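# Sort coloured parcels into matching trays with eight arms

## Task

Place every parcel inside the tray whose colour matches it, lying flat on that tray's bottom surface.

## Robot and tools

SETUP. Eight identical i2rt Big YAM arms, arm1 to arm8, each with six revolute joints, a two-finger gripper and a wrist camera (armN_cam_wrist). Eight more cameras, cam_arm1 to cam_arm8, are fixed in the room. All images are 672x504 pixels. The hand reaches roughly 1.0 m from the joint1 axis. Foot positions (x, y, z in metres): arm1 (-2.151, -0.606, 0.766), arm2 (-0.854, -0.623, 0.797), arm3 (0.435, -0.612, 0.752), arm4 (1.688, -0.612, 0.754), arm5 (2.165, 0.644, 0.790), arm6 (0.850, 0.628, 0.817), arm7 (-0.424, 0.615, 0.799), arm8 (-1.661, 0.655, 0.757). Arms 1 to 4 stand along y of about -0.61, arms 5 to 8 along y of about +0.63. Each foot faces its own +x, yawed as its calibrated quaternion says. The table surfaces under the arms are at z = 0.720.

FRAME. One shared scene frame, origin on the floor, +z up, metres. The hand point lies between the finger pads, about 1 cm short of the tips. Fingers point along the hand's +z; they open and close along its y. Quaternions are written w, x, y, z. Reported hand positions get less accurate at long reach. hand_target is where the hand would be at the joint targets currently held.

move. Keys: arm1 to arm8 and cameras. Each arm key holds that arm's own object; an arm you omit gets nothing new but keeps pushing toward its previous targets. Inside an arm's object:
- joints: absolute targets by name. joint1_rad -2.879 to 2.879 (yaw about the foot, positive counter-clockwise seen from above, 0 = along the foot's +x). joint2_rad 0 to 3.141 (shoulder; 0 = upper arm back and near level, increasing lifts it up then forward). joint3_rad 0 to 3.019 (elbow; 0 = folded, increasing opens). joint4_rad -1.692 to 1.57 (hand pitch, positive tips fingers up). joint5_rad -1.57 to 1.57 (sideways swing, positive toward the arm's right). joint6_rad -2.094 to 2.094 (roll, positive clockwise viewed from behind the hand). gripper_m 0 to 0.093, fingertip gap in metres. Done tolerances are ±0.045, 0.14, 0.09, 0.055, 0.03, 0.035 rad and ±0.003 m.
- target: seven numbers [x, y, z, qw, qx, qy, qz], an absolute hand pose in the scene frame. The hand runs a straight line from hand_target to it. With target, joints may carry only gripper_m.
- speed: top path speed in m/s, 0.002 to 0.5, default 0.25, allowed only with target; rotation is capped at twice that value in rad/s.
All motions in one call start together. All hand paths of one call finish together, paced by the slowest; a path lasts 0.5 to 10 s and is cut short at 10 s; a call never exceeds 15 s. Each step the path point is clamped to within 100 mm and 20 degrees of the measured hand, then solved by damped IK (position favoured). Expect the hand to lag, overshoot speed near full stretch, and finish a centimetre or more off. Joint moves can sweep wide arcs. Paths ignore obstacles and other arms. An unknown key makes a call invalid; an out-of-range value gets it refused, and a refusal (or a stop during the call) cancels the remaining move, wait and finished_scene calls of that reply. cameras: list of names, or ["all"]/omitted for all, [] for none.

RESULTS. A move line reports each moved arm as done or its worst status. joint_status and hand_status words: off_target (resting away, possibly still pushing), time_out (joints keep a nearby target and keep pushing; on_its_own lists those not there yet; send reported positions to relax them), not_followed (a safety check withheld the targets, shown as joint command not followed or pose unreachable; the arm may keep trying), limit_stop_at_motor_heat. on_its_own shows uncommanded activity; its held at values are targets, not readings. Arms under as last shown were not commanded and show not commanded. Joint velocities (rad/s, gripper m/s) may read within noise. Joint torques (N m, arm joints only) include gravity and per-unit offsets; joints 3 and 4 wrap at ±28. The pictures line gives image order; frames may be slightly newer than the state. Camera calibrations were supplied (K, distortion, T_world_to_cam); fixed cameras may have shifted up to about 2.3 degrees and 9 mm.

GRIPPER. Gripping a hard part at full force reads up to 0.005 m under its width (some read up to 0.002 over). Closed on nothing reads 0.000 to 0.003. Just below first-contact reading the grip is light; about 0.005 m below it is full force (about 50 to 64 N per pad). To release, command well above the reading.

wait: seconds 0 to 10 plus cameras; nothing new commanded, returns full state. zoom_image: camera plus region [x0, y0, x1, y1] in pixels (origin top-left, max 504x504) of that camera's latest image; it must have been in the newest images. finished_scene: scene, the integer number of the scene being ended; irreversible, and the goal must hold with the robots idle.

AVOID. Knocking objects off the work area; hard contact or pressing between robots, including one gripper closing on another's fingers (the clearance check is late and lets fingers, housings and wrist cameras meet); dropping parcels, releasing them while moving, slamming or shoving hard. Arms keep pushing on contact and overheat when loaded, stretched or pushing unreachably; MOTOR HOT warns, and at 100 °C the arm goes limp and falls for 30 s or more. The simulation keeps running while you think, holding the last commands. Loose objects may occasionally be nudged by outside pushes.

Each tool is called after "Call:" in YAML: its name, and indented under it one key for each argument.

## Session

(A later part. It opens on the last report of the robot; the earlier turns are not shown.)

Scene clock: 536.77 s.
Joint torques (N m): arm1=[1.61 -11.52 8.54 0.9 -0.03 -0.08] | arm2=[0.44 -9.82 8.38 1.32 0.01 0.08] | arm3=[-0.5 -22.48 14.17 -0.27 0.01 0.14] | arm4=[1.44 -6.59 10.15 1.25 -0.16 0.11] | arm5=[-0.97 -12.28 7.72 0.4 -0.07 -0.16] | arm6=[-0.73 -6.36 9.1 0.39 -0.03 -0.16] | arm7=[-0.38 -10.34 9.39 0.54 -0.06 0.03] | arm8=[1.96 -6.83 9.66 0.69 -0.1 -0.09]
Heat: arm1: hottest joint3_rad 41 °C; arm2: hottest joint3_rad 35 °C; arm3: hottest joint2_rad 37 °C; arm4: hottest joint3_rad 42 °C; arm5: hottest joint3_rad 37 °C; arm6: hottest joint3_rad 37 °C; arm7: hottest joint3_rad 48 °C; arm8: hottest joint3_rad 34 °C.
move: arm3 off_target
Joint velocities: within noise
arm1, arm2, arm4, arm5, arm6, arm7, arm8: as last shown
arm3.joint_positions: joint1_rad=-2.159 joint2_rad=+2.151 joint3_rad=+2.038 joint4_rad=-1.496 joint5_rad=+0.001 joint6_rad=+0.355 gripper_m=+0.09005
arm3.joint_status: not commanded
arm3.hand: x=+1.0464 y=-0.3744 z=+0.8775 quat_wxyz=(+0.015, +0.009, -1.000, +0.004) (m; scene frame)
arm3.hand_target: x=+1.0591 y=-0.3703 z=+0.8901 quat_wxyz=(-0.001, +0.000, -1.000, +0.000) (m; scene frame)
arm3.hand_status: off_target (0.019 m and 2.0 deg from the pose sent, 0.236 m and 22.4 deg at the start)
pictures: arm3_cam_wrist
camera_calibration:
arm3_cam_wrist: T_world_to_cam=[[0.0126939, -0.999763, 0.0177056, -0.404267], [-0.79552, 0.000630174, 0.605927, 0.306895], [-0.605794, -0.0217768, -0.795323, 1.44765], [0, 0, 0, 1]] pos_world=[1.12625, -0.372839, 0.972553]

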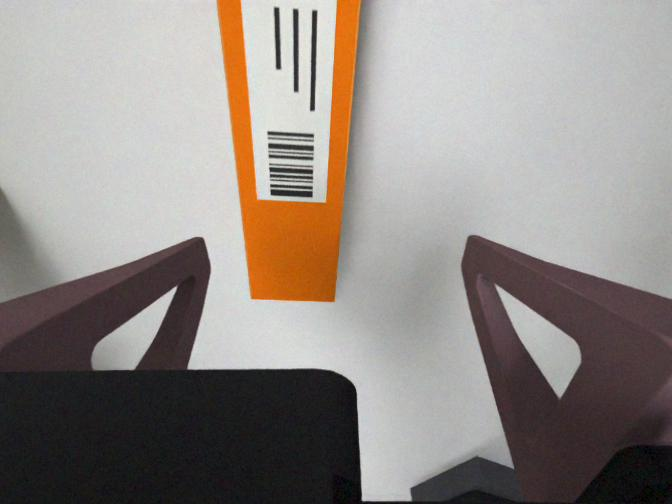

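Call:
move:
  arm3: {"target":[1.064,-0.351,0.775,0,0.026,0.9997,0],"speed":0.15}
  cameras: ["arm3_cam_wrist"]

Call:
move:
  arm3: {"joints":{"gripper_m":0.05}}
  cameras: ["arm3_cam_wrist"]

Call:
move:
  arm3: {"target":[1.04,-0.355,0.97,0,0.026,0.9997,0],"speed":0.25}
  cameras: ["arm3_cam_wrist"]

Call:
move:
  arm3: {"joints":{"joint2_rad":1.5,"joint3_rad":1.5,"joint4_rad":-1.5,"joint5_rad":0,"joint6_rad":0}}
  cameras: ["cam_arm3"]

Call:
move:
  arm3: {"joints":{"joint1_rad":-1.239}}
  cameras: ["arm3_cam_wrist"]

Call:
move:
  arm3: {"target":[0.616,0.008,0.86,0,0.565,-0.8251,0],"speed":0.3}
  cameras: ["arm3_cam_wrist"]

Scene clock: 553.67 s.
Joint torques (N m): arm1=[1.38 -11.81 8.51 0.8 -0.03 -0.07] | arm2=[0.44 -9.82 8.38 1.32 0.01 0.08] | arm3=[0.56 -24.41 9.43 0.59 0.01 0.06] | arm4=[1.44 -6.59 10.15 1.24 -0.16 0.11] | arm5=[-1.14 -12.1 7.61 0.4 -0.1 -0.13] | arm6=[-0.62 -6.36 9.09 0.38 -0.03 -0.16] | arm7=[-0.32 -10.29 9.36 0.51 -0.06 0.04] | arm8=[1.9 -7 9.62 0.73 -0.08 -0.1]
Heat: arm1: hottest joint3_rad 40 °C; arm2: hottest joint3_rad 35 °C; arm3: hottest joint2_rad 36 °C; arm4: hottest joint3_rad 42 °C; arm5: hottest joint3_rad 37 °C; arm6: hottest joint3_rad 37 °C; arm7: hottest joint3_rad 46 °C; arm8: hottest joint3_rad 35 °C.
move: arm3 done
Joint velocities: within noise
arm1, arm2, arm4, arm5, arm6, arm7, arm8: as last shown
arm3.joint_positions: joint1_rad=-2.149 joint2_rad=+2.268 joint3_rad=+1.962 joint4_rad=-1.293 joint5_rad=+0.001 joint6_rad=+0.430 gripper_m=+0.09005
arm3.joint_status: not commanded
arm3.hand: x=+1.0613 y=-0.3608 z=+0.7731 quat_wxyz=(+0.010, -0.024, -1.000, +0.003) (m; scene frame)
arm3.hand_target: x=+1.0638 y=-0.3511 z=+0.7749 quat_wxyz=(+0.000, -0.026, -1.000, +0.000) (m; scene frame)
arm3.hand_status: done (0.010 m and 1.2 deg from the pose sent, 0.107 m and 4.3 deg at the start)
pictures: arm3_cam_wrist
camera_calibration:
arm3_cam_wrist: T_world_to_cam=[[-0.051923, -0.998532, 0.0154125, -0.318145], [-0.800155, 0.0508321, 0.597635, 0.411356], [-0.597541, 0.0186986, -0.80162, 1.38469], [0, 0, 0, 1]] pos_world=[1.14004, -0.36448, 0.869059]

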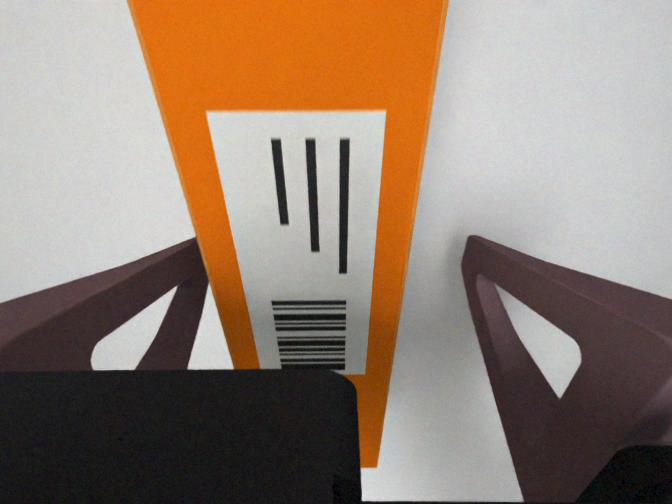

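Scene clock: 554.27 s.
Joint torques (N m): arm1=[1.61 -11.4 8.38 0.91 0 -0.07] | arm2=[0.44 -9.82 8.38 1.32 0.01 0.09] | arm3=[0.5 -24.29 9.42 0.58 0.01 0.13] | arm4=[1.44 -6.59 10.15 1.24 -0.16 0.11] | arm5=[-0.97 -12.45 7.62 0.35 -0.07 -0.14] | arm6=[-0.67 -6.42 9.09 0.39 -0.02 -0.16] | arm7=[-0.32 -10.4 9.33 0.47 -0.06 0.03] | arm8=[1.96 -6.95 9.66 0.62 -0.08 -0.09]
Heat: arm1: hottest joint3_rad 40 °C; arm2: hottest joint3_rad 35 °C; arm3: hottest joint2_rad 36 °C; arm4: hottest joint3_rad 42 °C; arm5: hottest joint3_rad 37 °C; arm6: hottest joint3_rad 37 °C; arm7: hottest joint3_rad 46 °C; arm8: hottest joint3_rad 35 °C.
move: arm3 off_target
Joint velocities: within noise
arm1, arm2, arm4, arm5, arm6, arm7, arm8: as last shown
arm3.joint_positions: joint1_rad=-2.149 joint2_rad=+2.268 joint3_rad=+1.962 joint4_rad=-1.292 joint5_rad=+0.001 joint6_rad=+0.431 gripper_m=+0.05867
arm3.joint_status: gripper_m off_target (ended at +0.05870, target +0.05000)
arm3.hand: x=+1.0614 y=-0.3607 z=+0.7731 quat_wxyz=(+0.010, -0.024, -1.000, +0.003) (m; scene frame)
arm3.hand_target: x=+1.0638 y=-0.3511 z=+0.7749 quat_wxyz=(+0.000, -0.026, -1.000, +0.000) (m; scene frame)
arm3.hand_status: not commanded
pictures: arm3_cam_wrist
camera_calibration:
arm3_cam_wrist: T_world_to_cam=[[-0.0531297, -0.998471, 0.0152892, -0.316735], [-0.800343, 0.0517334, 0.597307, 0.412268], [-0.597184, 0.0194982, -0.801867, 1.38485], [0, 0, 0, 1]] pos_world=[1.14014, -0.364581, 0.869059]

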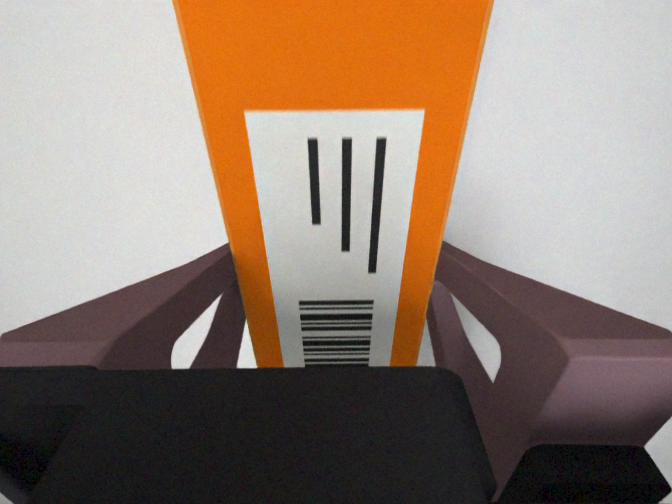

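Scene clock: 556.03 s.
Joint torques (N m): arm1=[1.55 -11.69 8.44 0.88 -0.03 -0.07] | arm2=[0.44 -9.82 8.38 1.32 0.01 0.08] | arm3=[0.56 -23.65 14.48 -0.32 0 0.13] | arm4=[1.44 -6.59 10.15 1.24 -0.16 0.11] | arm5=[-1.2 -12.75 7.66 0.5 -0.09 -0.13] | arm6=[-0.67 -6.42 9.1 0.38 -0.02 -0.16] | arm7=[-0.32 -10.29 9.39 0.54 -0.06 0.03] | arm8=[2.02 -6.95 9.7 0.66 -0.07 -0.1]
Heat: arm1: hottest joint3_rad 40 °C; arm2: hottest joint3_rad 35 °C; arm3: hottest joint2_rad 37 °C; arm4: hottest joint3_rad 42 °C; arm5: hottest joint3_rad 37 °C; arm6: hottest joint3_rad 37 °C; arm7: hottest joint3_rad 46 °C; arm8: hottest joint3_rad 35 °C.
move: arm3 off_target
Joint velocities: within noise
arm1, arm7: as last shown
arm2.joint_positions: joint1_rad=-1.441 joint2_rad=+1.203 joint3_rad=+1.401 joint4_rad=-1.509 joint5_rad=+0.000 joint6_rad=-0.014 gripper_m=+0.09292
arm2.joint_status: not commanded
arm2.hand: x=-0.6580 y=-0.2900 z=+1.1436 quat_wxyz=(-0.113, +0.499, -0.857, -0.064) (m; scene frame)
arm2.hand_target: x=-0.6582 y=-0.2883 z=+1.1448 quat_wxyz=(-0.117, +0.493, -0.859, -0.068) (m; scene frame)
arm2.hand_status: not commanded
arm3.joint_positions: joint1_rad=-2.141 joint2_rad=+2.127 joint3_rad=+2.172 joint4_rad=-1.672 joint5_rad=+0.001 joint6_rad=+0.440 gripper_m=+0.05867
arm3.joint_status: not commanded
arm3.hand: x=+1.0329 y=-0.3672 z=+0.9444 quat_wxyz=(+0.023, -0.025, -0.999, +0.009) (m; scene frame)
arm3.hand_target: x=+1.0386 y=-0.3556 z=+0.9699 quat_wxyz=(-0.002, -0.026, -1.000, -0.001) (m; scene frame)
arm3.hand_status: off_target (0.029 m and 2.8 deg from the pose sent, 0.198 m and 1.1 deg at the start; pose on its path clipped on 13 of 53 steps; a joint's target at an end of its range on 17 of 53 steps)
arm4.joint_positions: joint1_rad=+1.834 joint2_rad=+1.199 joint3_rad=+1.406 joint4_rad=-1.512 joint5_rad=+0.002 joint6_rad=-0.008 gripper_m=+0.09290
arm4.joint_status: not commanded
arm4.hand: x=+1.3301 y=-0.4731 z=+1.1055 quat_wxyz=(-0.019, +0.976, -0.172, -0.135) (m; scene frame)
arm4.hand_target: x=+1.3262 y=-0.4780 z=+1.1040 quat_wxyz=(-0.017, +0.976, -0.169, -0.138) (m; scene frame)
arm4.hand_status: not commanded
arm5.joint_positions: joint1_rad=+0.671 joint2_rad=+1.519 joint3_rad=+1.487 joint4_rad=-1.500 joint5_rad=-0.001 joint6_rad=+0.009 gripper_m=+0.09399
arm5.joint_status: not commanded
arm5.hand: x=+1.7406 y=+0.4591 z=+1.0418 quat_wxyz=(+0.002, +0.980, +0.199, -0.016) (m; scene frame)
arm5.hand_target: x=+1.7392 y=+0.4598 z=+1.0555 quat_wxyz=(+0.005, +0.979, +0.202, -0.032) (m; scene frame)
arm5.hand_status: not commanded
arm6.joint_positions: joint1_rad=-1.316 joint2_rad=+1.205 joint3_rad=+1.396 joint4_rad=-1.494 joint5_rad=+0.002 joint6_rad=+0.007 gripper_m=+0.09288
arm6.joint_status: not commanded
arm6.hand: x=+0.7112 y=+0.2641 z=+1.1610 quat_wxyz=(-0.075, -0.818, -0.560, +0.110) (m; scene frame)
arm6.hand_target: x=+0.7116 y=+0.2660 z=+1.1643 quat_wxyz=(-0.077, -0.816, -0.562, +0.111) (m; scene frame)
arm6.hand_status: not commanded
arm8.joint_positions: joint1_rad=+0.412 joint2_rad=+1.191 joint3_rad=+1.403 joint4_rad=-1.509 joint5_rad=+0.000 joint6_rad=+0.006 gripper_m=+0.09292
arm8.joint_status: not commanded
arm8.hand: x=-1.7355 y=+0.2785 z=+1.1089 quat_wxyz=(-0.087, -0.767, -0.627, +0.105) (m; scene frame)
arm8.hand_target: x=-1.7362 y=+0.2748 z=+1.1048 quat_wxyz=(-0.086, -0.765, -0.630, +0.104) (m; scene frame)
arm8.hand_status: not commanded
pictures: arm3_cam_wrist
camera_calibration:
arm3_cam_wrist: T_world_to_cam=[[-0.053235, -0.998186, 0.0281037, -0.339177], [-0.783837, 0.0592069, 0.618138, 0.253501], [-0.618681, 0.0108779, -0.785567, 1.50899], [0, 0, 0, 1]] pos_world=[1.11423, -0.369985, 1.03825]

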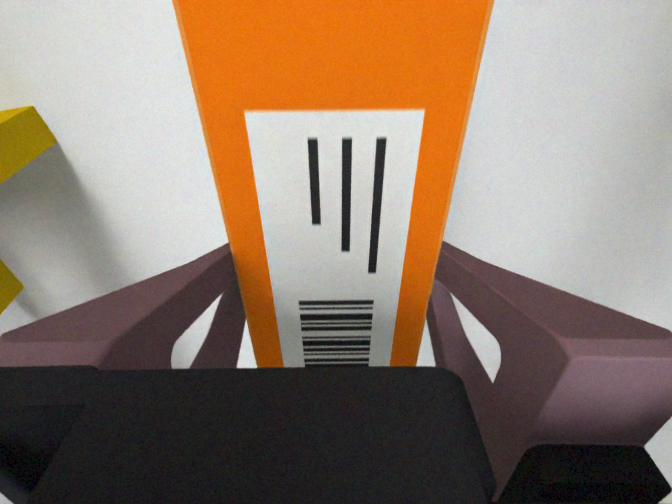

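Scene clock: 557.63 s.
Joint torques (N m): arm1=[1.38 -11.87 8.46 0.95 -0.02 -0.09] | arm2=[0.44 -9.82 8.38 1.32 0.01 0.09] | arm3=[0.5 -15.27 9.84 0.77 -0.13 -0.21] | arm4=[1.44 -6.59 10.15 1.24 -0.16 0.11] | arm5=[-1.03 -12.57 7.57 0.43 -0.06 -0.16] | arm6=[-0.73 -6.36 9.1 0.4 -0.02 -0.16] | arm7=[-0.32 -10.4 9.31 0.53 -0.07 0.01] | arm8=[1.96 -6.71 9.57 0.64 -0.08 -0.1]
Heat: arm1: hottest joint3_rad 40 °C; arm2: hottest joint3_rad 35 °C; arm3: hottest joint2_rad 37 °C; arm4: hottest joint3_rad 42 °C; arm5: hottest joint3_rad 37 °C; arm6: hottest joint3_rad 37 °C; arm7: hottest joint3_rad 46 °C; arm8: hottest joint3_rad 35 °C.
move: arm3 done
Joint velocities: within noise
arm1, arm2, arm4, arm5, arm6, arm7, arm8: as last shown
arm3.joint_positions: joint1_rad=-2.141 joint2_rad=+1.504 joint3_rad=+1.492 joint4_rad=-1.515 joint5_rad=+0.001 joint6_rad=+0.016 gripper_m=+0.05867
arm3.joint_status: all done
arm3.hand: x=+0.8567 y=-0.4400 z=+1.0181 quat_wxyz=(-0.025, +0.186, -0.982, -0.007) (m; scene frame)
arm3.hand_target: x=+0.8589 y=-0.4321 z=+1.0229 quat_wxyz=(-0.038, +0.200, -0.979, -0.009) (m; scene frame)
arm3.hand_status: not commanded
pictures: cam_arm3

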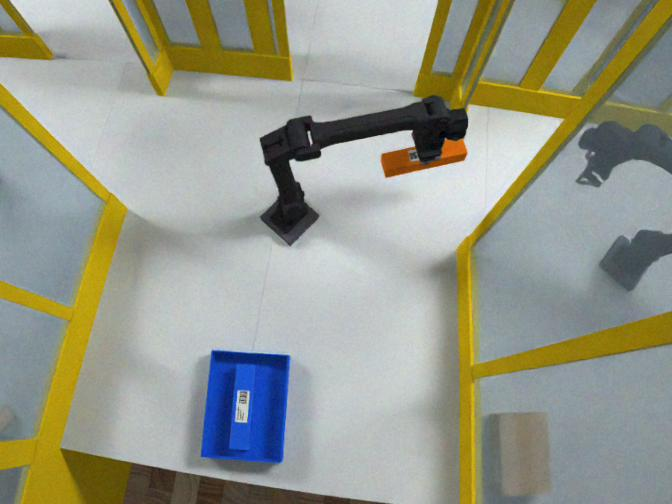

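Scene clock: 559.17 s.
Joint torques (N m): arm1=[1.32 -11.46 8.49 0.87 -0.04 -0.09] | arm2=[0.44 -9.82 8.38 1.32 0.01 0.08] | arm3=[0.03 -14.56 9.94 0.54 -0.09 -0.2] | arm4=[1.44 -6.59 10.15 1.24 -0.16 0.11] | arm5=[-1.26 -12.34 7.61 0.42 -0.09 -0.17] | arm6=[-0.73 -6.36 9.1 0.4 -0.02 -0.16] | arm7=[-0.56 -10.34 9.36 0.53 -0.06 0.04] | arm8=[1.85 -6.89 9.68 0.66 -0.09 -0.08]
Heat: arm1: hottest joint3_rad 40 °C; arm2: hottest joint3_rad 35 °C; arm3: hottest joint2_rad 37 °C; arm4: hottest joint3_rad 42 °C; arm5: hottest joint3_rad 37 °C; arm6: hottest joint3_rad 37 °C; arm7: hottest joint3_rad 45 °C; arm8: hottest joint3_rad 35 °C.
move: arm3 done
Joint velocities: within noise
arm1, arm2, arm4, arm5, arm6, arm7, arm8: as last shown
arm3.joint_positions: joint1_rad=-1.248 joint2_rad=+1.504 joint3_rad=+1.492 joint4_rad=-1.509 joint5_rad=-0.001 joint6_rad=+0.015 gripper_m=+0.05867
arm3.joint_status: all done
arm3.hand: x=+0.5644 y=-0.1736 z=+1.0181 quat_wxyz=(-0.024, +0.592, -0.805, -0.017) (m; scene frame)
arm3.hand_target: x=+0.5614 y=-0.1692 z=+1.0228 quat_wxyz=(-0.032, +0.602, -0.798, -0.022) (m; scene frame)
arm3.hand_status: not commanded
pictures: arm3_cam_wrist
camera_calibration:
arm3_cam_wrist: T_world_to_cam=[[0.95293, -0.302983, 0.0112014, -0.602966], [-0.261953, -0.804158, 0.533582, -0.529125], [-0.152658, -0.511401, -0.845674, 0.982322], [0, 0, 0, 1]] pos_world=[0.585938, -0.105828, 1.11981]

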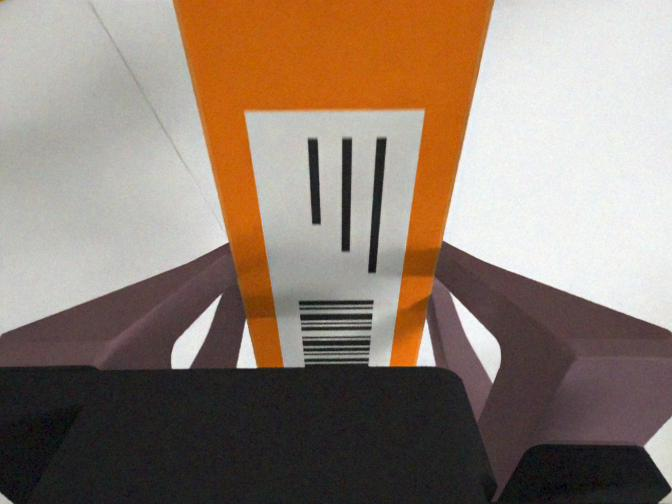

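Scene clock: 561.03 s.
Joint torques (N m): arm1=[1.38 -11.69 8.54 0.87 -0.01 -0.09] | arm2=[0.44 -9.88 8.38 1.32 0.01 0.08] | arm3=[-0.38 -22.53 13.9 -0.21 -0.21 0.15] | arm4=[1.44 -6.59 10.14 1.25 -0.16 0.11] | arm5=[-1.08 -12.16 7.58 0.38 -0.08 -0.13] | arm6=[-0.67 -6.42 9.09 0.39 -0.02 -0.16] | arm7=[-0.38 -10.46 9.33 0.49 -0.06 0.03] | arm8=[1.79 -6.59 9.63 0.68 -0.08 -0.09]
Heat: arm1: hottest joint3_rad 39 °C; arm2: hottest joint3_rad 35 °C; arm3: hottest joint2_rad 37 °C; arm4: hottest joint3_rad 42 °C; arm5: hottest joint3_rad 37 °C; arm6: hottest joint3_rad 37 °C; arm7: hottest joint3_rad 45 °C; arm8: hottest joint3_rad 35 °C.
move: arm3 off_target
Joint velocities: within noise
arm1, arm2, arm4, arm5, arm6, arm7, arm8: as last shown
arm3.joint_positions: joint1_rad=-1.248 joint2_rad=+2.099 joint3_rad=+1.850 joint4_rad=-1.373 joint5_rad=-0.001 joint6_rad=+0.069 gripper_m=+0.05867
arm3.joint_status: not commanded
arm3.hand: x=+0.6137 y=-0.0092 z=+0.8400 quat_wxyz=(+0.016, +0.570, -0.821, +0.015) (m; scene frame)
arm3.hand_target: x=+0.6157 y=+0.0068 z=+0.8602 quat_wxyz=(+0.000, +0.565, -0.825, -0.001) (m; scene frame)
arm3.hand_status: off_target (0.026 m and 2.6 deg from the pose sent, 0.246 m and 5.1 deg at the start)
pictures: arm3_cam_wrist
camera_calibration:
arm3_cam_wrist: T_world_to_cam=[[0.935406, -0.353251, 0.0151069, -0.591129], [-0.286848, -0.733205, 0.616545, -0.34279], [-0.206719, -0.581054, -0.787174, 0.906747], [0, 0, 0, 1]] pos_world=[0.642058, 0.0667158, 0.934044]

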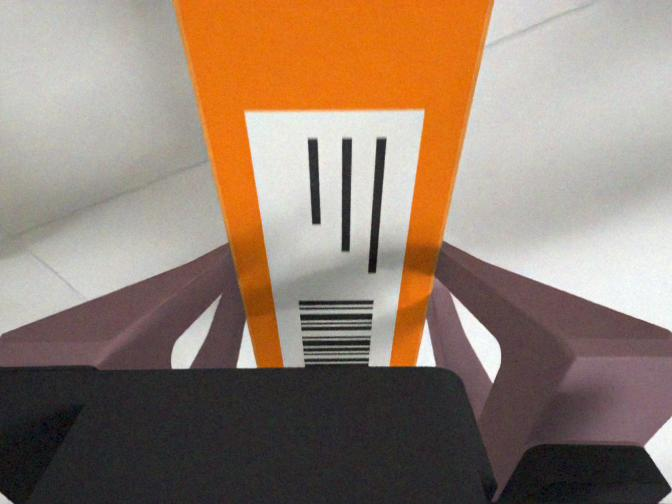

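Grip z .7731. Lower, release, then arm6 takes over.

Call:
move:
  arm3: {"target":[0.612,0.004,0.773,0,0.565,-0.8251,0],"speed":0.12}
  cameras: []

Call:
move:
  arm3: {"joints":{"gripper_m":0.092}}
  cameras: []

Call:
move:
  arm3: {"target":[0.612,0.0,0.95,0,0.565,-0.8251,0],"speed":0.3}
  cameras: []

Call:
move:
  arm3: {"joints":{"joint1_rad":-0.6,"joint2_rad":1.2,"joint3_rad":1.4,"joint4_rad":-1.5,"joint5_rad":0,"joint6_rad":0}}
  cameras: []

Call:
move:
  arm6: {"target":[0.615,-0.01,0.88,0,0.8241,0.5664,0],"speed":0.4}
  cameras: ["arm6_cam_wrist"]

Scene clock: 573.20 s.
Joint torques (N m): arm1=[1.08 -11.81 8.44 0.94 -0.01 -0.06] | arm2=[0.44 -9.82 8.39 1.32 0.01 0.08] | arm3=[-0.03 -22.71 9.01 0.61 -0.2 0.13] | arm4=[1.44 -6.59 10.14 1.24 -0.16 0.11] | arm5=[-0.73 -12.22 7.76 0.38 -0.08 -0.13] | arm6=[-0.67 -6.36 9.09 0.39 -0.02 -0.16] | arm7=[-0.38 -10.4 9.37 0.54 -0.05 0.03] | arm8=[1.9 -7 9.63 0.7 -0.08 -0.08]
Heat: arm1: hottest joint3_rad 39 °C; arm2: hottest joint3_rad 36 °C; arm3: hottest joint2_rad 38 °C; arm4: hottest joint3_rad 42 °C; arm5: hottest joint3_rad 37 °C; arm6: hottest joint3_rad 37 °C; arm7: hottest joint3_rad 45 °C; arm8: hottest joint3_rad 35 °C.
move: arm3 done
Joint velocities: within noise
arm1.joint_positions: joint1_rad=-1.556 joint2_rad=+1.502 joint3_rad=+1.504 joint4_rad=-1.512 joint5_rad=+0.003 joint6_rad=+0.008 gripper_m=+0.08989
arm1.joint_status: not commanded
arm1.hand: x=-2.3361 y=-1.0253 z=+1.0378 quat_wxyz=(-0.021, -0.838, -0.545, +0.027) (m; scene frame)
arm1.hand_target: x=-2.3366 y=-1.0272 z=+1.0375 quat_wxyz=(-0.025, -0.835, -0.548, +0.031) (m; scene frame)
arm1.hand_status: not commanded
arm2, arm4, arm5, arm6, arm8: as last shown
arm3.joint_positions: joint1_rad=-1.248 joint2_rad=+2.159 joint3_rad=+1.766 joint4_rad=-1.204 joint5_rad=-0.002 joint6_rad=+0.074 gripper_m=+0.05868
arm3.joint_status: not commanded
arm3.hand: x=+0.6154 y=-0.0030 z=+0.7723 quat_wxyz=(+0.007, +0.568, -0.823, +0.007) (m; scene frame)
arm3.hand_target: x=+0.6119 y=+0.0038 z=+0.7729 quat_wxyz=(+0.000, +0.565, -0.825, +0.000) (m; scene frame)
arm3.hand_status: done (0.008 m and 1.2 deg from the pose sent, 0.068 m and 2.6 deg at the start)
arm7.joint_positions: joint1_rad=+2.190 joint2_rad=+1.493 joint3_rad=+1.510 joint4_rad=-1.507 joint5_rad=+0.000 joint6_rad=+0.008 gripper_m=+0.08994
arm7.joint_status: not commanded
arm7.hand: x=-0.4135 y=+1.0757 z=+1.0753 quat_wxyz=(-0.029, +0.696, -0.717, -0.029) (m; scene frame)
arm7.hand_target: x=-0.4133 y=+1.0762 z=+1.0683 quat_wxyz=(-0.026, +0.699, -0.714, -0.026) (m; scene frame)
arm7.hand_status: not commanded
pictures: none
No camera images: "cameras" was empty.

Scene clock: 573.83 s.
Joint torques (N m): arm1=[1.08 -11.87 8.51 0.88 -0.03 -0.06] | arm2=[0.44 -9.82 8.39 1.32 0.01 0.08] | arm3=[-0.15 -22.83 8.99 0.61 -0.2 0.13] | arm4=[1.44 -6.59 10.15 1.24 -0.16 0.11] | arm5=[-0.85 -12.34 7.62 0.35 -0.11 -0.16] | arm6=[-0.73 -6.36 9.09 0.39 -0.02 -0.15] | arm7=[-0.21 -10.46 9.35 0.53 -0.07 0.04] | arm8=[1.85 -6.95 9.68 0.64 -0.09 -0.08]
Heat: arm1: hottest joint3_rad 39 °C; arm2: hottest joint3_rad 36 °C; arm3: hottest joint2_rad 38 °C; arm4: hottest joint3_rad 42 °C; arm5: hottest joint3_rad 37 °C; arm6: hottest joint3_rad 37 °C; arm7: hottest joint3_rad 45 °C; arm8: hottest joint3_rad 35 °C.
move: arm3 done
Joint velocities: within noise
arm1, arm2, arm4, arm5, arm6, arm7, arm8: as last shown
arm3.joint_positions: joint1_rad=-1.248 joint2_rad=+2.159 joint3_rad=+1.766 joint4_rad=-1.204 joint5_rad=-0.002 joint6_rad=+0.074 gripper_m=+0.09187
arm3.joint_status: all done
arm3.hand: x=+0.6154 y=-0.0030 z=+0.7723 quat_wxyz=(+0.007, +0.568, -0.823, +0.007) (m; scene frame)
arm3.hand_target: x=+0.6119 y=+0.0038 z=+0.7729 quat_wxyz=(+0.000, +0.565, -0.825, +0.000) (m; scene frame)
arm3.hand_status: not commanded
pictures: none
No camera images: "cameras" was empty.

Scene clock: 575.50 s.
Joint torques (N m): arm1=[1.26 -11.87 8.49 0.87 -0.02 -0.09] | arm2=[0.44 -9.82 8.39 1.32 0.01 0.08] | arm3=[-0.38 -21.77 14.23 -0.27 -0.2 0.1] | arm4=[1.44 -6.53 10.15 1.24 -0.16 0.11] | arm5=[-1.49 -12.4 7.71 0.36 -0.09 -0.13] | arm6=[-0.67 -6.36 9.09 0.4 -0.03 -0.16] | arm7=[-0.44 -10.29 9.36 0.49 -0.06 0.02] | arm8=[1.85 -6.77 9.62 0.68 -0.09 -0.09]
Heat: arm1: hottest joint3_rad 39 °C; arm2: hottest joint3_rad 36 °C; arm3: hottest joint2_rad 38 °C; arm4: hottest joint3_rad 42 °C; arm5: hottest joint3_rad 37 °C; arm6: hottest joint3_rad 37 °C; arm7: hottest joint3_rad 44 °C; arm8: hottest joint3_rad 35 °C.
move: arm3 off_target
Joint velocities: within noise
arm1, arm2, arm4, arm5, arm6, arm7, arm8: as last shown
arm3.joint_positions: joint1_rad=-1.248 joint2_rad=+2.044 joint3_rad=+2.003 joint4_rad=-1.577 joint5_rad=-0.002 joint6_rad=+0.074 gripper_m=+0.09197
arm3.joint_status: not commanded
arm3.hand: x=+0.6117 y=-0.0135 z=+0.9315 quat_wxyz=(+0.015, +0.568, -0.823, +0.013) (m; scene frame)
arm3.hand_target: x=+0.6116 y=-0.0010 z=+0.9500 quat_wxyz=(+0.000, +0.565, -0.825, -0.001) (m; scene frame)
arm3.hand_status: off_target (0.023 m and 2.3 deg from the pose sent, 0.178 m and 1.1 deg at the start; pose on its path clipped on 11 of 50 steps)
pictures: none
No camera images: "cameras" was empty.

Scene clock: 577.27 s.
Joint torques (N m): arm1=[1.61 -11.69 8.42 0.83 -0.05 -0.09] | arm2=[0.44 -9.82 8.38 1.32 0.01 0.08] | arm3=[-1.49 -9.29 9.83 0.72 0.04 -0.18] | arm4=[1.44 -6.59 10.15 1.24 -0.16 0.11] | arm5=[-0.85 -12.69 7.72 0.49 -0.11 -0.12] | arm6=[-0.67 -6.3 9.09 0.39 -0.02 -0.16] | arm7=[-0.21 -10.4 9.32 0.54 -0.07 0.04] | arm8=[2.2 -6.89 9.54 0.61 -0.08 -0.1]
Heat: arm1: hottest joint3_rad 39 °C; arm2: hottest joint3_rad 36 °C; arm3: hottest joint2_rad 37 °C; arm4: hottest joint3_rad 42 °C; arm5: hottest joint3_rad 37 °C; arm6: hottest joint3_rad 37 °C; arm7: hottest joint3_rad 44 °C; arm8: hottest joint3_rad 35 °C.
move: arm3 done
Joint velocities: within noise
arm1, arm2, arm4, arm5, arm6, arm7, arm8: as last shown
arm3.joint_positions: joint1_rad=-0.590 joint2_rad=+1.196 joint3_rad=+1.396 joint4_rad=-1.505 joint5_rad=-0.003 joint6_rad=+0.012 gripper_m=+0.09199
arm3.joint_status: all done
arm3.hand: x=+0.2939 y=-0.2546 z=+1.0996 quat_wxyz=(-0.077, +0.815, -0.564, -0.110) (m; scene frame)
arm3.hand_target: x=+0.2972 y=-0.2504 z=+1.1000 quat_wxyz=(-0.081, +0.815, -0.563, -0.110) (m; scene frame)
arm3.hand_status: not commanded
pictures: none
No camera images: "cameras" was empty.

Scene clock: 579.47 s.
Joint torques (N m): arm1=[1.32 -11.52 8.46 0.87 -0.01 -0.06] | arm2=[0.44 -9.88 8.39 1.32 0.01 0.08] | arm3=[-1.38 -9.29 9.77 0.72 0.02 -0.18] | arm4=[1.38 -6.59 10.15 1.24 -0.16 0.11] | arm5=[-0.85 -12.16 7.71 0.47 -0.08 -0.09] | arm6=[0.21 -17.32 12.56 -0.17 -0.02 -0.02] | arm7=[-0.32 -10.4 9.35 0.5 -0.07 0.03] | arm8=[1.85 -6.59 9.66 0.61 -0.1 -0.09]
Heat: arm1: hottest joint3_rad 38 °C; arm2: hottest joint3_rad 36 °C; arm3: hottest joint2_rad 37 °C; arm4: hottest joint3_rad 42 °C; arm5: hottest joint3_rad 37 °C; arm6: hottest joint3_rad 37 °C; arm7: hottest joint3_rad 44 °C; arm8: hottest joint3_rad 35 °C.
move: arm6 off_target
Joint velocities: within noise
arm1, arm3, arm7: as last shown
arm2.joint_positions: joint1_rad=-1.441 joint2_rad=+1.203 joint3_rad=+1.401 joint4_rad=-1.509 joint5_rad=+0.000 joint6_rad=-0.014 gripper_m=+0.09292
arm2.joint_status: not commanded
arm2.hand: x=-0.6580 y=-0.2900 z=+1.1436 quat_wxyz=(-0.113, +0.499, -0.857, -0.064) (m; scene frame)
arm2.hand_target: x=-0.6582 y=-0.2883 z=+1.1448 quat_wxyz=(-0.117, +0.493, -0.859, -0.068) (m; scene frame)
arm2.hand_status: not commanded
arm4.joint_positions: joint1_rad=+1.834 joint2_rad=+1.199 joint3_rad=+1.406 joint4_rad=-1.512 joint5_rad=+0.002 joint6_rad=-0.008 gripper_m=+0.09290
arm4.joint_status: not commanded
arm4.hand: x=+1.3301 y=-0.4731 z=+1.1055 quat_wxyz=(-0.019, +0.976, -0.172, -0.135) (m; scene frame)
arm4.hand_target: x=+1.3262 y=-0.4780 z=+1.1040 quat_wxyz=(-0.017, +0.976, -0.169, -0.138) (m; scene frame)
arm4.hand_status: not commanded
arm5.joint_positions: joint1_rad=+0.671 joint2_rad=+1.519 joint3_rad=+1.487 joint4_rad=-1.500 joint5_rad=-0.001 joint6_rad=+0.009 gripper_m=+0.09399
arm5.joint_status: not commanded
arm5.hand: x=+1.7406 y=+0.4591 z=+1.0418 quat_wxyz=(+0.002, +0.980, +0.199, -0.016) (m; scene frame)
arm5.hand_target: x=+1.7392 y=+0.4598 z=+1.0555 quat_wxyz=(+0.005, +0.979, +0.202, -0.032) (m; scene frame)
arm5.hand_status: not commanded
arm6.joint_positions: joint1_rad=-1.316 joint2_rad=+2.219 joint3_rad=+1.955 joint4_rad=-1.346 joint5_rad=+0.001 joint6_rad=+0.007 gripper_m=+0.09288
arm6.joint_status: not commanded
arm6.hand: x=+0.6141 y=+0.0082 z=+0.8634 quat_wxyz=(+0.012, -0.825, -0.565, -0.016) (m; scene frame)
arm6.hand_target: x=+0.6154 y=-0.0091 z=+0.8802 quat_wxyz=(+0.000, -0.824, -0.566, +0.000) (m; scene frame)
arm6.hand_status: off_target (0.025 m and 2.2 deg from the pose sent, 0.404 m and 15.3 deg at the start)
arm8.joint_positions: joint1_rad=+0.412 joint2_rad=+1.191 joint3_rad=+1.403 joint4_rad=-1.509 joint5_rad=+0.000 joint6_rad=+0.006 gripper_m=+0.09292
arm8.joint_status: not commanded
arm8.hand: x=-1.7355 y=+0.2785 z=+1.1089 quat_wxyz=(-0.087, -0.767, -0.627, +0.105) (m; scene frame)
arm8.hand_target: x=-1.7362 y=+0.2748 z=+1.1048 quat_wxyz=(-0.086, -0.765, -0.630, +0.104) (m; scene frame)
arm8.hand_status: not commanded
pictures: arm6_cam_wrist
camera_calibration:
arm6_cam_wrist: T_world_to_cam=[[-0.934826, 0.355014, 0.00809341, 0.562738], [0.286825, 0.741441, 0.606628, -0.700127], [0.209361, 0.569413, -0.794945, 0.677535], [0, 0, 0, 1]] pos_world=[0.585027, -0.066475, 0.958765]

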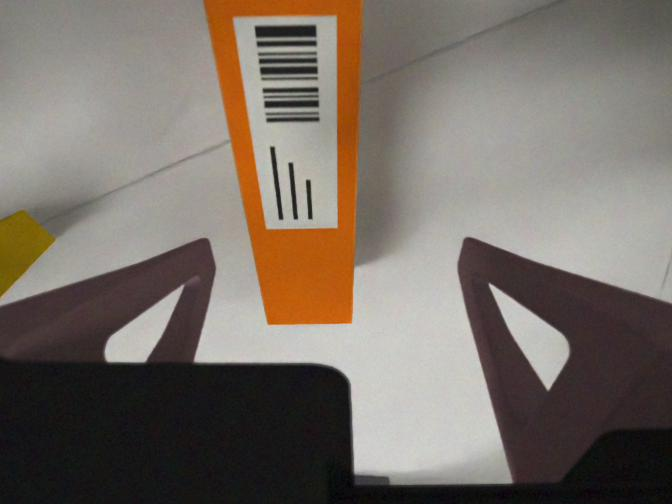

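Call:
move:
  arm6: {"target":[0.628,-0.014,0.773,0,0.8221,0.5693,0],"speed":0.15}
  cameras: ["arm6_cam_wrist"]

Call:
move:
  arm6: {"joints":{"gripper_m":0.05}}
  cameras: ["arm6_cam_wrist"]

Call:
move:
  arm6: {"target":[0.625,-0.006,0.96,0,0.8221,0.5693,0],"speed":0.25}
  cameras: ["arm6_cam_wrist"]

Call:
move:
  arm6: {"joints":{"joint2_rad":1.5,"joint3_rad":1.5,"joint4_rad":-1.5,"joint5_rad":0,"joint6_rad":0}}
  cameras: []

Call:
move:
  arm6: {"joints":{"joint1_rad":0.232}}
  cameras: ["cam_arm6","arm6_cam_wrist"]

Scene clock: 595.90 s.
Joint torques (N m): arm1=[1.14 -11.46 8.4 0.9 -0.01 -0.09] | arm2=[0.38 -9.82 8.38 1.32 0.01 0.08] | arm3=[-1.49 -9.11 9.8 0.7 0.04 -0.18] | arm4=[1.44 -6.59 10.15 1.24 -0.16 0.11] | arm5=[-1.2 -11.75 7.61 0.4 -0.09 -0.15] | arm6=[0.15 -17.96 8.32 0.53 -0.01 0] | arm7=[-0.44 -10.34 9.31 0.51 -0.06 0.03] | arm8=[1.9 -6.89 9.65 0.68 -0.09 -0.07]
Heat: arm1: hottest joint3_rad 38 °C; arm2: hottest joint3_rad 36 °C; arm3: hottest joint3_rad 36 °C; arm4: hottest joint3_rad 42 °C; arm5: hottest joint3_rad 37 °C; arm6: hottest joint3_rad 36 °C; arm7: hottest joint3_rad 44 °C; arm8: hottest joint3_rad 35 °C.
move: arm6 done
Joint velocities: within noise
arm1, arm2, arm3, arm4, arm5, arm7, arm8: as last shown
arm6.joint_positions: joint1_rad=-1.295 joint2_rad=+2.327 joint3_rad=+1.895 joint4_rad=-1.159 joint5_rad=+0.001 joint6_rad=+0.017 gripper_m=+0.09288
arm6.joint_status: not commanded
arm6.hand: x=+0.6238 y=-0.0056 z=+0.7710 quat_wxyz=(+0.006, -0.822, -0.569, -0.008) (m; scene frame)
arm6.hand_target: x=+0.6281 y=-0.0140 z=+0.7732 quat_wxyz=(+0.000, -0.822, -0.569, +0.000) (m; scene frame)
arm6.hand_status: done (0.010 m and 1.1 deg from the pose sent, 0.094 m and 2.3 deg at the start)
pictures: arm6_cam_wrist
camera_calibration:
arm6_cam_wrist: T_world_to_cam=[[-0.938371, 0.345538, 0.0079346, 0.579691], [0.283124, 0.755303, 0.591064, -0.622269], [0.198242, 0.556884, -0.806585, 0.62556], [0, 0, 0, 1]] pos_world=[0.596132, -0.0786677, 0.86777]

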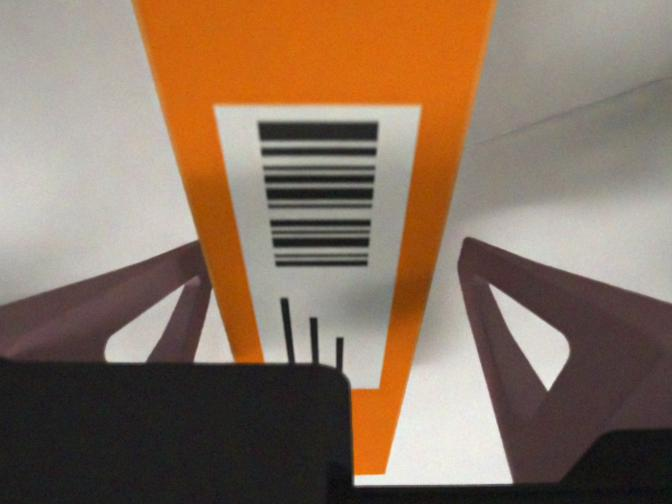

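Scene clock: 596.50 s.
Joint torques (N m): arm1=[1.49 -11.69 8.31 0.87 -0.04 -0.04] | arm2=[0.44 -9.82 8.39 1.32 0.01 0.08] | arm3=[-1.49 -9.23 9.81 0.75 0.03 -0.18] | arm4=[1.44 -6.59 10.17 1.24 -0.16 0.11] | arm5=[-0.38 -12.22 7.57 0.24 -0.09 -0.14] | arm6=[0.15 -18.02 8.29 0.55 0.01 -0.01] | arm7=[-0.44 -10.4 9.37 0.51 -0.08 0.03] | arm8=[1.96 -6.71 9.62 0.68 -0.09 -0.09]
Heat: arm1: hottest joint3_rad 38 °C; arm2: hottest joint3_rad 36 °C; arm3: hottest joint3_rad 36 °C; arm4: hottest joint3_rad 42 °C; arm5: hottest joint3_rad 37 °C; arm6: hottest joint3_rad 36 °C; arm7: hottest joint3_rad 44 °C; arm8: hottest joint3_rad 35 °C.
move: arm6 off_target
Joint velocities: within noise
arm1, arm2, arm3, arm4, arm5, arm7, arm8: as last shown
arm6.joint_positions: joint1_rad=-1.295 joint2_rad=+2.327 joint3_rad=+1.895 joint4_rad=-1.159 joint5_rad=+0.000 joint6_rad=+0.018 gripper_m=+0.05961
arm6.joint_status: gripper_m off_target (ended at +0.05964, target +0.05000)
arm6.hand: x=+0.6238 y=-0.0056 z=+0.7710 quat_wxyz=(+0.006, -0.822, -0.569, -0.008) (m; scene frame)
arm6.hand_target: x=+0.6279 y=-0.0139 z=+0.7732 quat_wxyz=(+0.000, -0.822, -0.569, +0.000) (m; scene frame)
arm6.hand_status: not commanded
pictures: arm6_cam_wrist
camera_calibration:
arm6_cam_wrist: T_world_to_cam=[[-0.938119, 0.34623, 0.00753441, 0.579848], [0.283465, 0.755194, 0.591042, -0.622433], [0.198946, 0.556604, -0.806606, 0.625156], [0, 0, 0, 1]] pos_world=[0.596032, -0.0786672, 0.867769]

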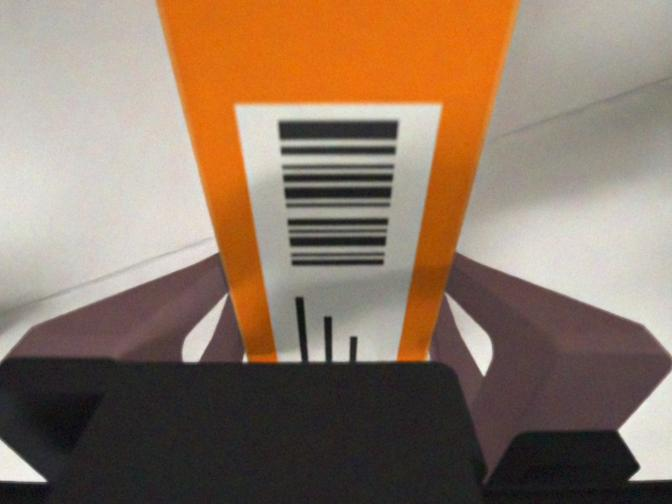

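Scene clock: 598.20 s.
Joint torques (N m): arm1=[1.44 -11.69 8.44 0.94 -0.04 -0.11] | arm2=[0.44 -9.88 8.38 1.32 0.01 0.08] | arm3=[-1.44 -9.23 9.78 0.77 0.02 -0.18] | arm4=[1.44 -6.59 10.15 1.24 -0.16 0.11] | arm5=[-1.49 -11.93 7.58 0.29 -0.08 -0.17] | arm6=[-0.5 -18.08 13.29 -0.25 0.01 -0.09] | arm7=[-0.44 -10.52 9.36 0.5 -0.07 0.03] | arm8=[1.79 -6.77 9.65 0.68 -0.07 -0.09]
Heat: arm1: hottest joint3_rad 38 °C; arm2: hottest joint3_rad 36 °C; arm3: hottest joint2_rad 35 °C; arm4: hottest joint3_rad 42 °C; arm5: hottest joint3_rad 37 °C; arm6: hottest joint3_rad 37 °C; arm7: hottest joint3_rad 43 °C; arm8: hottest joint3_rad 35 °C.
move: arm6 off_target
Joint velocities: within noise
arm1, arm2, arm3, arm4, arm5, arm7, arm8: as last shown
arm6.joint_positions: joint1_rad=-1.295 joint2_rad=+2.172 joint3_rad=+2.056 joint4_rad=-1.514 joint5_rad=+0.000 joint6_rad=+0.018 gripper_m=+0.05961
arm6.joint_status: not commanded
arm6.hand: x=+0.6293 y=+0.0097 z=+0.9323 quat_wxyz=(+0.017, -0.822, -0.569, -0.024) (m; scene frame)
arm6.hand_target: x=+0.6255 y=-0.0044 z=+0.9602 quat_wxyz=(+0.000, -0.822, -0.569, +0.000) (m; scene frame)
arm6.hand_status: off_target (0.032 m and 3.4 deg from the pose sent, 0.189 m and 1.1 deg at the start; pose on its path clipped on 10 of 51 steps)
pictures: arm6_cam_wrist
camera_calibration:
arm6_cam_wrist: T_world_to_cam=[[-0.938232, 0.345914, 0.00798018, 0.578229], [0.275526, 0.732969, 0.621967, -0.754415], [0.209298, 0.585748, -0.783003, 0.716924], [0, 0, 0, 1]] pos_world=[0.600323, -0.0669916, 1.02596]

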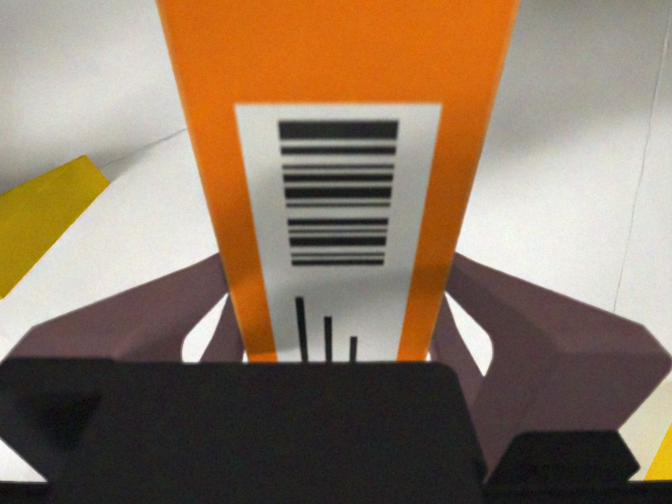

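Scene clock: 599.73 s.
Joint torques (N m): arm1=[1.2 -11.69 8.39 0.88 -0.02 -0.07] | arm2=[0.44 -9.82 8.39 1.32 0.01 0.08] | arm3=[-1.44 -9.11 9.78 0.75 0.02 -0.19] | arm4=[1.44 -6.53 10.15 1.24 -0.16 0.11] | arm5=[-1.03 -12.34 7.72 0.43 -0.09 -0.14] | arm6=[-0.5 -9.47 9.1 0.44 0.03 -0.18] | arm7=[-0.5 -10.46 9.31 0.47 -0.07 0.03] | arm8=[1.85 -6.95 9.63 0.69 -0.08 -0.11]
Heat: arm1: hottest joint3_rad 38 °C; arm2: hottest joint3_rad 36 °C; arm3: hottest joint2_rad 35 °C; arm4: hottest joint3_rad 42 °C; arm5: hottest joint3_rad 37 °C; arm6: hottest joint3_rad 37 °C; arm7: hottest joint3_rad 43 °C; arm8: hottest joint3_rad 35 °C.
move: arm6 done
Joint velocities: within noise
arm1.joint_positions: joint1_rad=-1.556 joint2_rad=+1.502 joint3_rad=+1.504 joint4_rad=-1.512 joint5_rad=+0.003 joint6_rad=+0.008 gripper_m=+0.08989
arm1.joint_status: not commanded
arm1.hand: x=-2.3361 y=-1.0253 z=+1.0378 quat_wxyz=(-0.021, -0.838, -0.545, +0.027) (m; scene frame)
arm1.hand_target: x=-2.3366 y=-1.0272 z=+1.0375 quat_wxyz=(-0.025, -0.835, -0.548, +0.031) (m; scene frame)
arm1.hand_status: not commanded
arm2, arm3, arm4, arm5, arm8: as last shown
arm6.joint_positions: joint1_rad=-1.295 joint2_rad=+1.498 joint3_rad=+1.493 joint4_rad=-1.505 joint5_rad=+0.000 joint6_rad=+0.009 gripper_m=+0.05961
arm6.joint_status: all done
arm6.hand: x=+0.6958 y=+0.1961 z=+1.0830 quat_wxyz=(-0.018, -0.819, -0.572, +0.025) (m; scene frame)
arm6.hand_target: x=+0.6954 y=+0.1929 z=+1.0850 quat_wxyz=(-0.020, -0.816, -0.577, +0.029) (m; scene frame)
arm6.hand_status: not commanded
arm7.joint_positions: joint1_rad=+2.190 joint2_rad=+1.493 joint3_rad=+1.510 joint4_rad=-1.507 joint5_rad=+0.000 joint6_rad=+0.008 gripper_m=+0.08994
arm7.joint_status: not commanded
arm7.hand: x=-0.4135 y=+1.0757 z=+1.0753 quat_wxyz=(-0.029, +0.696, -0.717, -0.029) (m; scene frame)
arm7.hand_target: x=-0.4133 y=+1.0762 z=+1.0683 quat_wxyz=(-0.026, +0.699, -0.714, -0.026) (m; scene frame)
arm7.hand_status: not commanded
pictures: none
No camera images: "cameras" was empty.

Scene clock: 601.60 s.
Joint torques (N m): arm1=[1.61 -11.58 8.44 0.81 -0.02 -0.05] | arm2=[0.44 -9.88 8.38 1.32 0.01 0.08] | arm3=[-1.49 -9.11 9.81 0.76 0.03 -0.19] | arm4=[1.44 -6.59 10.15 1.24 -0.16 0.11] | arm5=[-1.08 -11.93 7.61 0.42 -0.09 -0.16] | arm6=[-0.38 -10.17 9.11 0.36 0.09 -0.16] | arm7=[-0.38 -10.29 9.35 0.54 -0.05 0.04] | arm8=[1.85 -6.89 9.63 0.68 -0.1 -0.09]
Heat: arm1: hottest joint3_rad 38 °C; arm2: hottest joint3_rad 36 °C; arm3: hottest joint3_rad 35 °C; arm4: hottest joint3_rad 42 °C; arm5: hottest joint3_rad 37 °C; arm6: hottest joint3_rad 37 °C; arm7: hottest joint3_rad 43 °C; arm8: hottest joint3_rad 35 °C.
move: arm6 done
Joint velocities: within noise
arm1, arm2, arm3, arm4, arm5, arm7, arm8: as last shown
arm6.joint_positions: joint1_rad=+0.229 joint2_rad=+1.506 joint3_rad=+1.493 joint4_rad=-1.503 joint5_rad=-0.001 joint6_rad=+0.007 gripper_m=+0.05962
arm6.joint_status: all done
arm6.hand: x=+1.2764 y=+0.4537 z=+1.0794 quat_wxyz=(-0.027, -0.196, -0.980, +0.005) (m; scene frame)
arm6.hand_target: x=+1.2785 y=+0.4540 z=+1.0848 quat_wxyz=(-0.035, -0.192, -0.981, +0.007) (m; scene frame)
arm6.hand_status: not commanded
pictures: arm6_cam_wrist, cam_arm6
camera_calibration:
arm6_cam_wrist: T_world_to_cam=[[-0.37919, -0.925301, 0.00563446, 0.896195], [-0.783684, 0.324381, 0.529732, 0.287249], [-0.49199, 0.196454, -0.848146, 1.57862], [0, 0, 0, 1]] pos_world=[1.3416, 0.425948, 1.18168]

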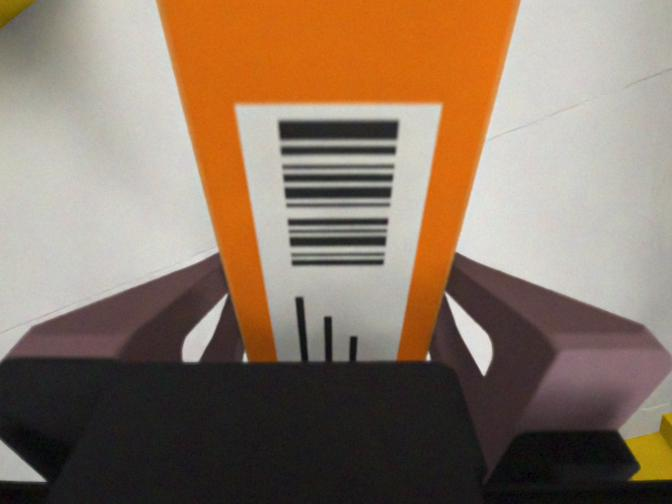

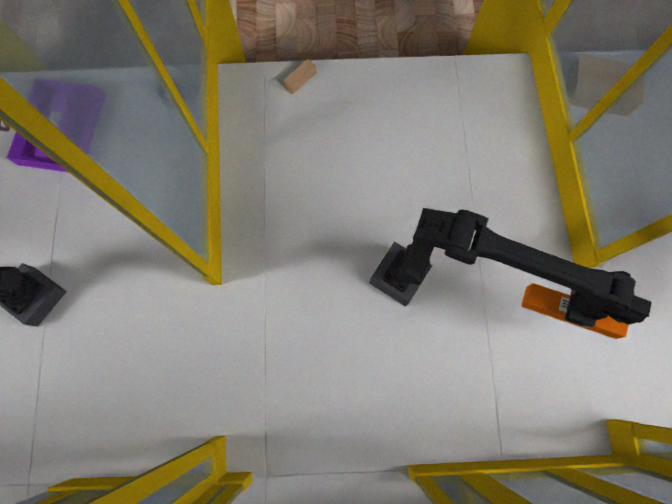

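Call:
move:
  arm5: {"joints":{"joint1_rad":0.0,"joint2_rad":1.2,"joint3_rad":1.4}}
  cameras: []

Call:
move:
  arm6: {"target":[1.51,0.355,0.87,0,0,1,0],"speed":0.35}
  cameras: ["cam_arm5"]

Call:
move:
  arm6: {"target":[1.512,0.355,0.775,0,0,1,0],"speed":0.12}
  cameras: ["arm6_cam_wrist"]

Scene clock: 613.90 s.
Joint torques (N m): arm1=[0.91 -11.93 8.44 0.92 -0.02 -0.07] | arm2=[0.38 -9.82 8.39 1.32 0.01 0.09] | arm3=[-1.38 -9.17 9.81 0.72 0.02 -0.17] | arm4=[1.44 -6.59 10.15 1.24 -0.16 0.11] | arm5=[-0.73 -6.77 7.82 0.81 -0.15 -0.18] | arm6=[-0.38 -10.23 9.11 0.39 0.09 -0.16] | arm7=[-0.32 -10.17 9.33 0.47 -0.05 0.03] | arm8=[1.73 -7 9.66 0.64 -0.08 -0.11]
Heat: arm1: hottest joint3_rad 38 °C; arm2: hottest joint3_rad 36 °C; arm3: hottest joint3_rad 35 °C; arm4: hottest joint3_rad 42 °C; arm5: hottest joint3_rad 37 °C; arm6: hottest joint3_rad 37 °C; arm7: hottest joint3_rad 43 °C; arm8: hottest joint3_rad 35 °C.
move: arm5 done
Joint velocities: within noise
arm1, arm2, arm3, arm4, arm6, arm7, arm8: as last shown
arm5.joint_positions: joint1_rad=+0.005 joint2_rad=+1.198 joint3_rad=+1.390 joint4_rad=-1.500 joint5_rad=+0.000 joint6_rad=+0.008 gripper_m=+0.09400
arm5.joint_status: all done
arm5.hand: x=+1.7901 y=+0.7401 z=+1.1330 quat_wxyz=(-0.020, +0.983, -0.130, -0.129) (m; scene frame)
arm5.hand_target: x=+1.7888 y=+0.7426 z=+1.1365 quat_wxyz=(-0.021, +0.983, -0.129, -0.132) (m; scene frame)
arm5.hand_status: not commanded
pictures: none
No camera images: "cameras" was empty.

Scene clock: 616.10 s.
Joint torques (N m): arm1=[1.73 -11.4 8.44 0.84 -0.02 -0.1] | arm2=[0.44 -9.82 8.38 1.32 0.01 0.08] | arm3=[-1.49 -9.11 9.81 0.75 0.03 -0.18] | arm4=[1.44 -6.59 10.17 1.24 -0.16 0.11] | arm5=[-1.61 -6.12 7.76 0.76 -0.17 -0.15] | arm6=[-0.91 -18.37 13.01 -0.27 -0.01 -0.17] | arm7=[-0.5 -10.4 9.33 0.54 -0.06 0.03] | arm8=[1.79 -6.95 9.58 0.66 -0.1 -0.1]
Heat: arm1: hottest joint3_rad 38 °C; arm2: hottest joint3_rad 36 °C; arm3: hottest joint3_rad 35 °C; arm4: hottest joint3_rad 42 °C; arm5: hottest joint3_rad 37 °C; arm6: hottest joint3_rad 37 °C; arm7: hottest joint3_rad 43 °C; arm8: hottest joint3_rad 35 °C.
move: arm6 off_target
Joint velocities: within noise
arm1, arm2, arm4, arm5, arm7, arm8: as last shown
arm3.joint_positions: joint1_rad=-0.590 joint2_rad=+1.196 joint3_rad=+1.396 joint4_rad=-1.505 joint5_rad=-0.003 joint6_rad=+0.012 gripper_m=+0.09199
arm3.joint_status: not commanded
arm3.hand: x=+0.2939 y=-0.2546 z=+1.0996 quat_wxyz=(-0.077, +0.815, -0.564, -0.110) (m; scene frame)
arm3.hand_target: x=+0.2972 y=-0.2504 z=+1.1000 quat_wxyz=(-0.081, +0.815, -0.563, -0.110) (m; scene frame)
arm3.hand_status: not commanded
arm6.joint_positions: joint1_rad=+0.229 joint2_rad=+2.335 joint3_rad=+2.138 joint4_rad=-1.414 joint5_rad=+0.001 joint6_rad=-0.383 gripper_m=+0.05962
arm6.joint_status: not commanded
arm6.hand: x=+1.4956 y=+0.3636 z=+0.8533 quat_wxyz=(+0.019, -0.003, -1.000, -0.007) (m; scene frame)
arm6.hand_target: x=+1.5089 y=+0.3554 z=+0.8702 quat_wxyz=(+0.000, +0.000, -1.000, +0.000) (m; scene frame)
arm6.hand_status: off_target (0.024 m and 2.4 deg from the pose sent, 0.329 m and 22.9 deg at the start)
pictures: cam_arm5

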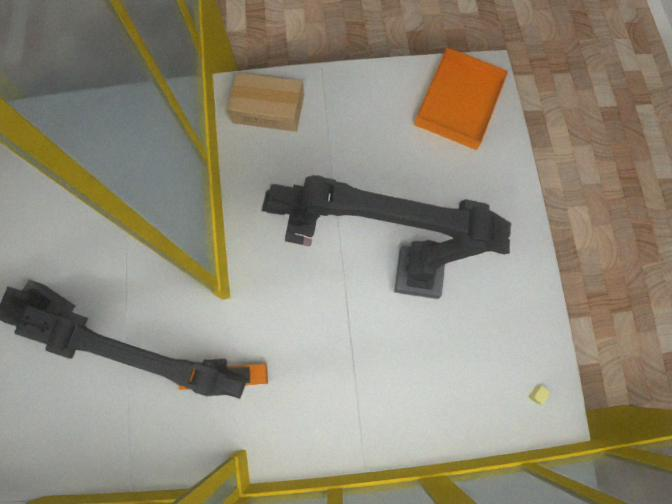

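Scene clock: 617.60 s.
Joint torques (N m): arm1=[1.2 -11.87 8.46 0.9 -0.03 -0.08] | arm2=[0.44 -9.82 8.38 1.32 0.01 0.08] | arm3=[-1.55 -9.29 9.8 0.75 0.03 -0.18] | arm4=[1.44 -6.53 10.15 1.24 -0.16 0.11] | arm5=[-1.49 -6.07 7.57 0.66 -0.11 -0.13] | arm6=[-0.73 -19.08 8.57 0.53 -0.01 -0.17] | arm7=[-0.38 -10.46 9.36 0.57 -0.06 0.04] | arm8=[2.08 -7 9.61 0.61 -0.09 -0.1]
Heat: arm1: hottest joint3_rad 38 °C; arm2: hottest joint3_rad 36 °C; arm3: hottest joint3_rad 35 °C; arm4: hottest joint3_rad 42 °C; arm5: hottest joint3_rad 37 °C; arm6: hottest joint3_rad 37 °C; arm7: hottest joint3_rad 43 °C; arm8: hottest joint3_rad 35 °C.
move: arm6 done
Joint velocities: within noise
arm1, arm3, arm5, arm7: as last shown
arm2.joint_positions: joint1_rad=-1.441 joint2_rad=+1.203 joint3_rad=+1.401 joint4_rad=-1.509 joint5_rad=+0.000 joint6_rad=-0.014 gripper_m=+0.09292
arm2.joint_status: not commanded
arm2.hand: x=-0.6580 y=-0.2900 z=+1.1436 quat_wxyz=(-0.113, +0.499, -0.857, -0.064) (m; scene frame)
arm2.hand_target: x=-0.6582 y=-0.2883 z=+1.1448 quat_wxyz=(-0.117, +0.493, -0.859, -0.068) (m; scene frame)
arm2.hand_status: not commanded
arm4.joint_positions: joint1_rad=+1.834 joint2_rad=+1.199 joint3_rad=+1.406 joint4_rad=-1.512 joint5_rad=+0.002 joint6_rad=-0.008 gripper_m=+0.09290
arm4.joint_status: not commanded
arm4.hand: x=+1.3301 y=-0.4731 z=+1.1055 quat_wxyz=(-0.019, +0.976, -0.172, -0.135) (m; scene frame)
arm4.hand_target: x=+1.3262 y=-0.4780 z=+1.1040 quat_wxyz=(-0.017, +0.976, -0.169, -0.138) (m; scene frame)
arm4.hand_status: not commanded
arm6.joint_positions: joint1_rad=+0.229 joint2_rad=+2.431 joint3_rad=+2.101 joint4_rad=-1.259 joint5_rad=+0.001 joint6_rad=-0.383 gripper_m=+0.05962
arm6.joint_status: not commanded
arm6.hand: x=+1.5072 y=+0.3588 z=+0.7731 quat_wxyz=(+0.009, -0.003, -1.000, -0.003) (m; scene frame)
arm6.hand_target: x=+1.5119 y=+0.3550 z=+0.7751 quat_wxyz=(+0.000, +0.000, -1.000, +0.000) (m; scene frame)
arm6.hand_status: done (0.006 m and 1.1 deg from the pose sent, 0.081 m and 2.4 deg at the start)
arm8.joint_positions: joint1_rad=+0.412 joint2_rad=+1.191 joint3_rad=+1.403 joint4_rad=-1.509 joint5_rad=+0.000 joint6_rad=+0.006 gripper_m=+0.09292
arm8.joint_status: not commanded
arm8.hand: x=-1.7355 y=+0.2785 z=+1.1089 quat_wxyz=(-0.087, -0.767, -0.627, +0.105) (m; scene frame)
arm8.hand_target: x=-1.7362 y=+0.2748 z=+1.1048 quat_wxyz=(-0.086, -0.765, -0.630, +0.104) (m; scene frame)
arm8.hand_status: not commanded
pictures: arm6_cam_wrist
camera_calibration:
arm6_cam_wrist: T_world_to_cam=[[0.00130812, -0.999999, 0.000399438, 0.355158], [-0.807733, -0.000821125, 0.589548, 0.767786], [-0.589547, -0.00109384, -0.807733, 1.63774], [0, 0, 0, 1]] pos_world=[1.58522, 0.35758, 0.870067]

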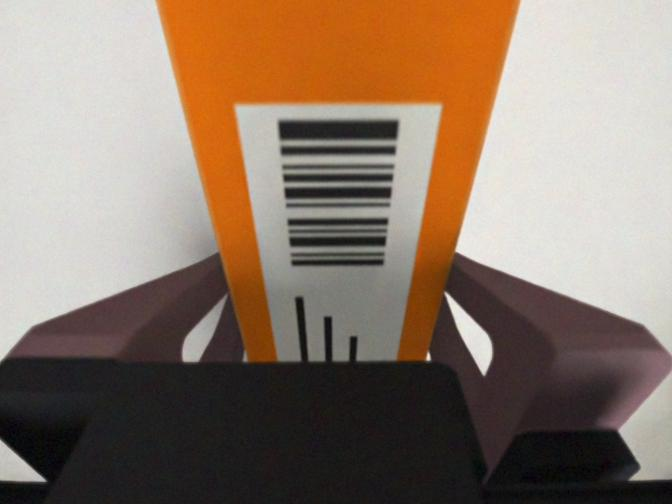

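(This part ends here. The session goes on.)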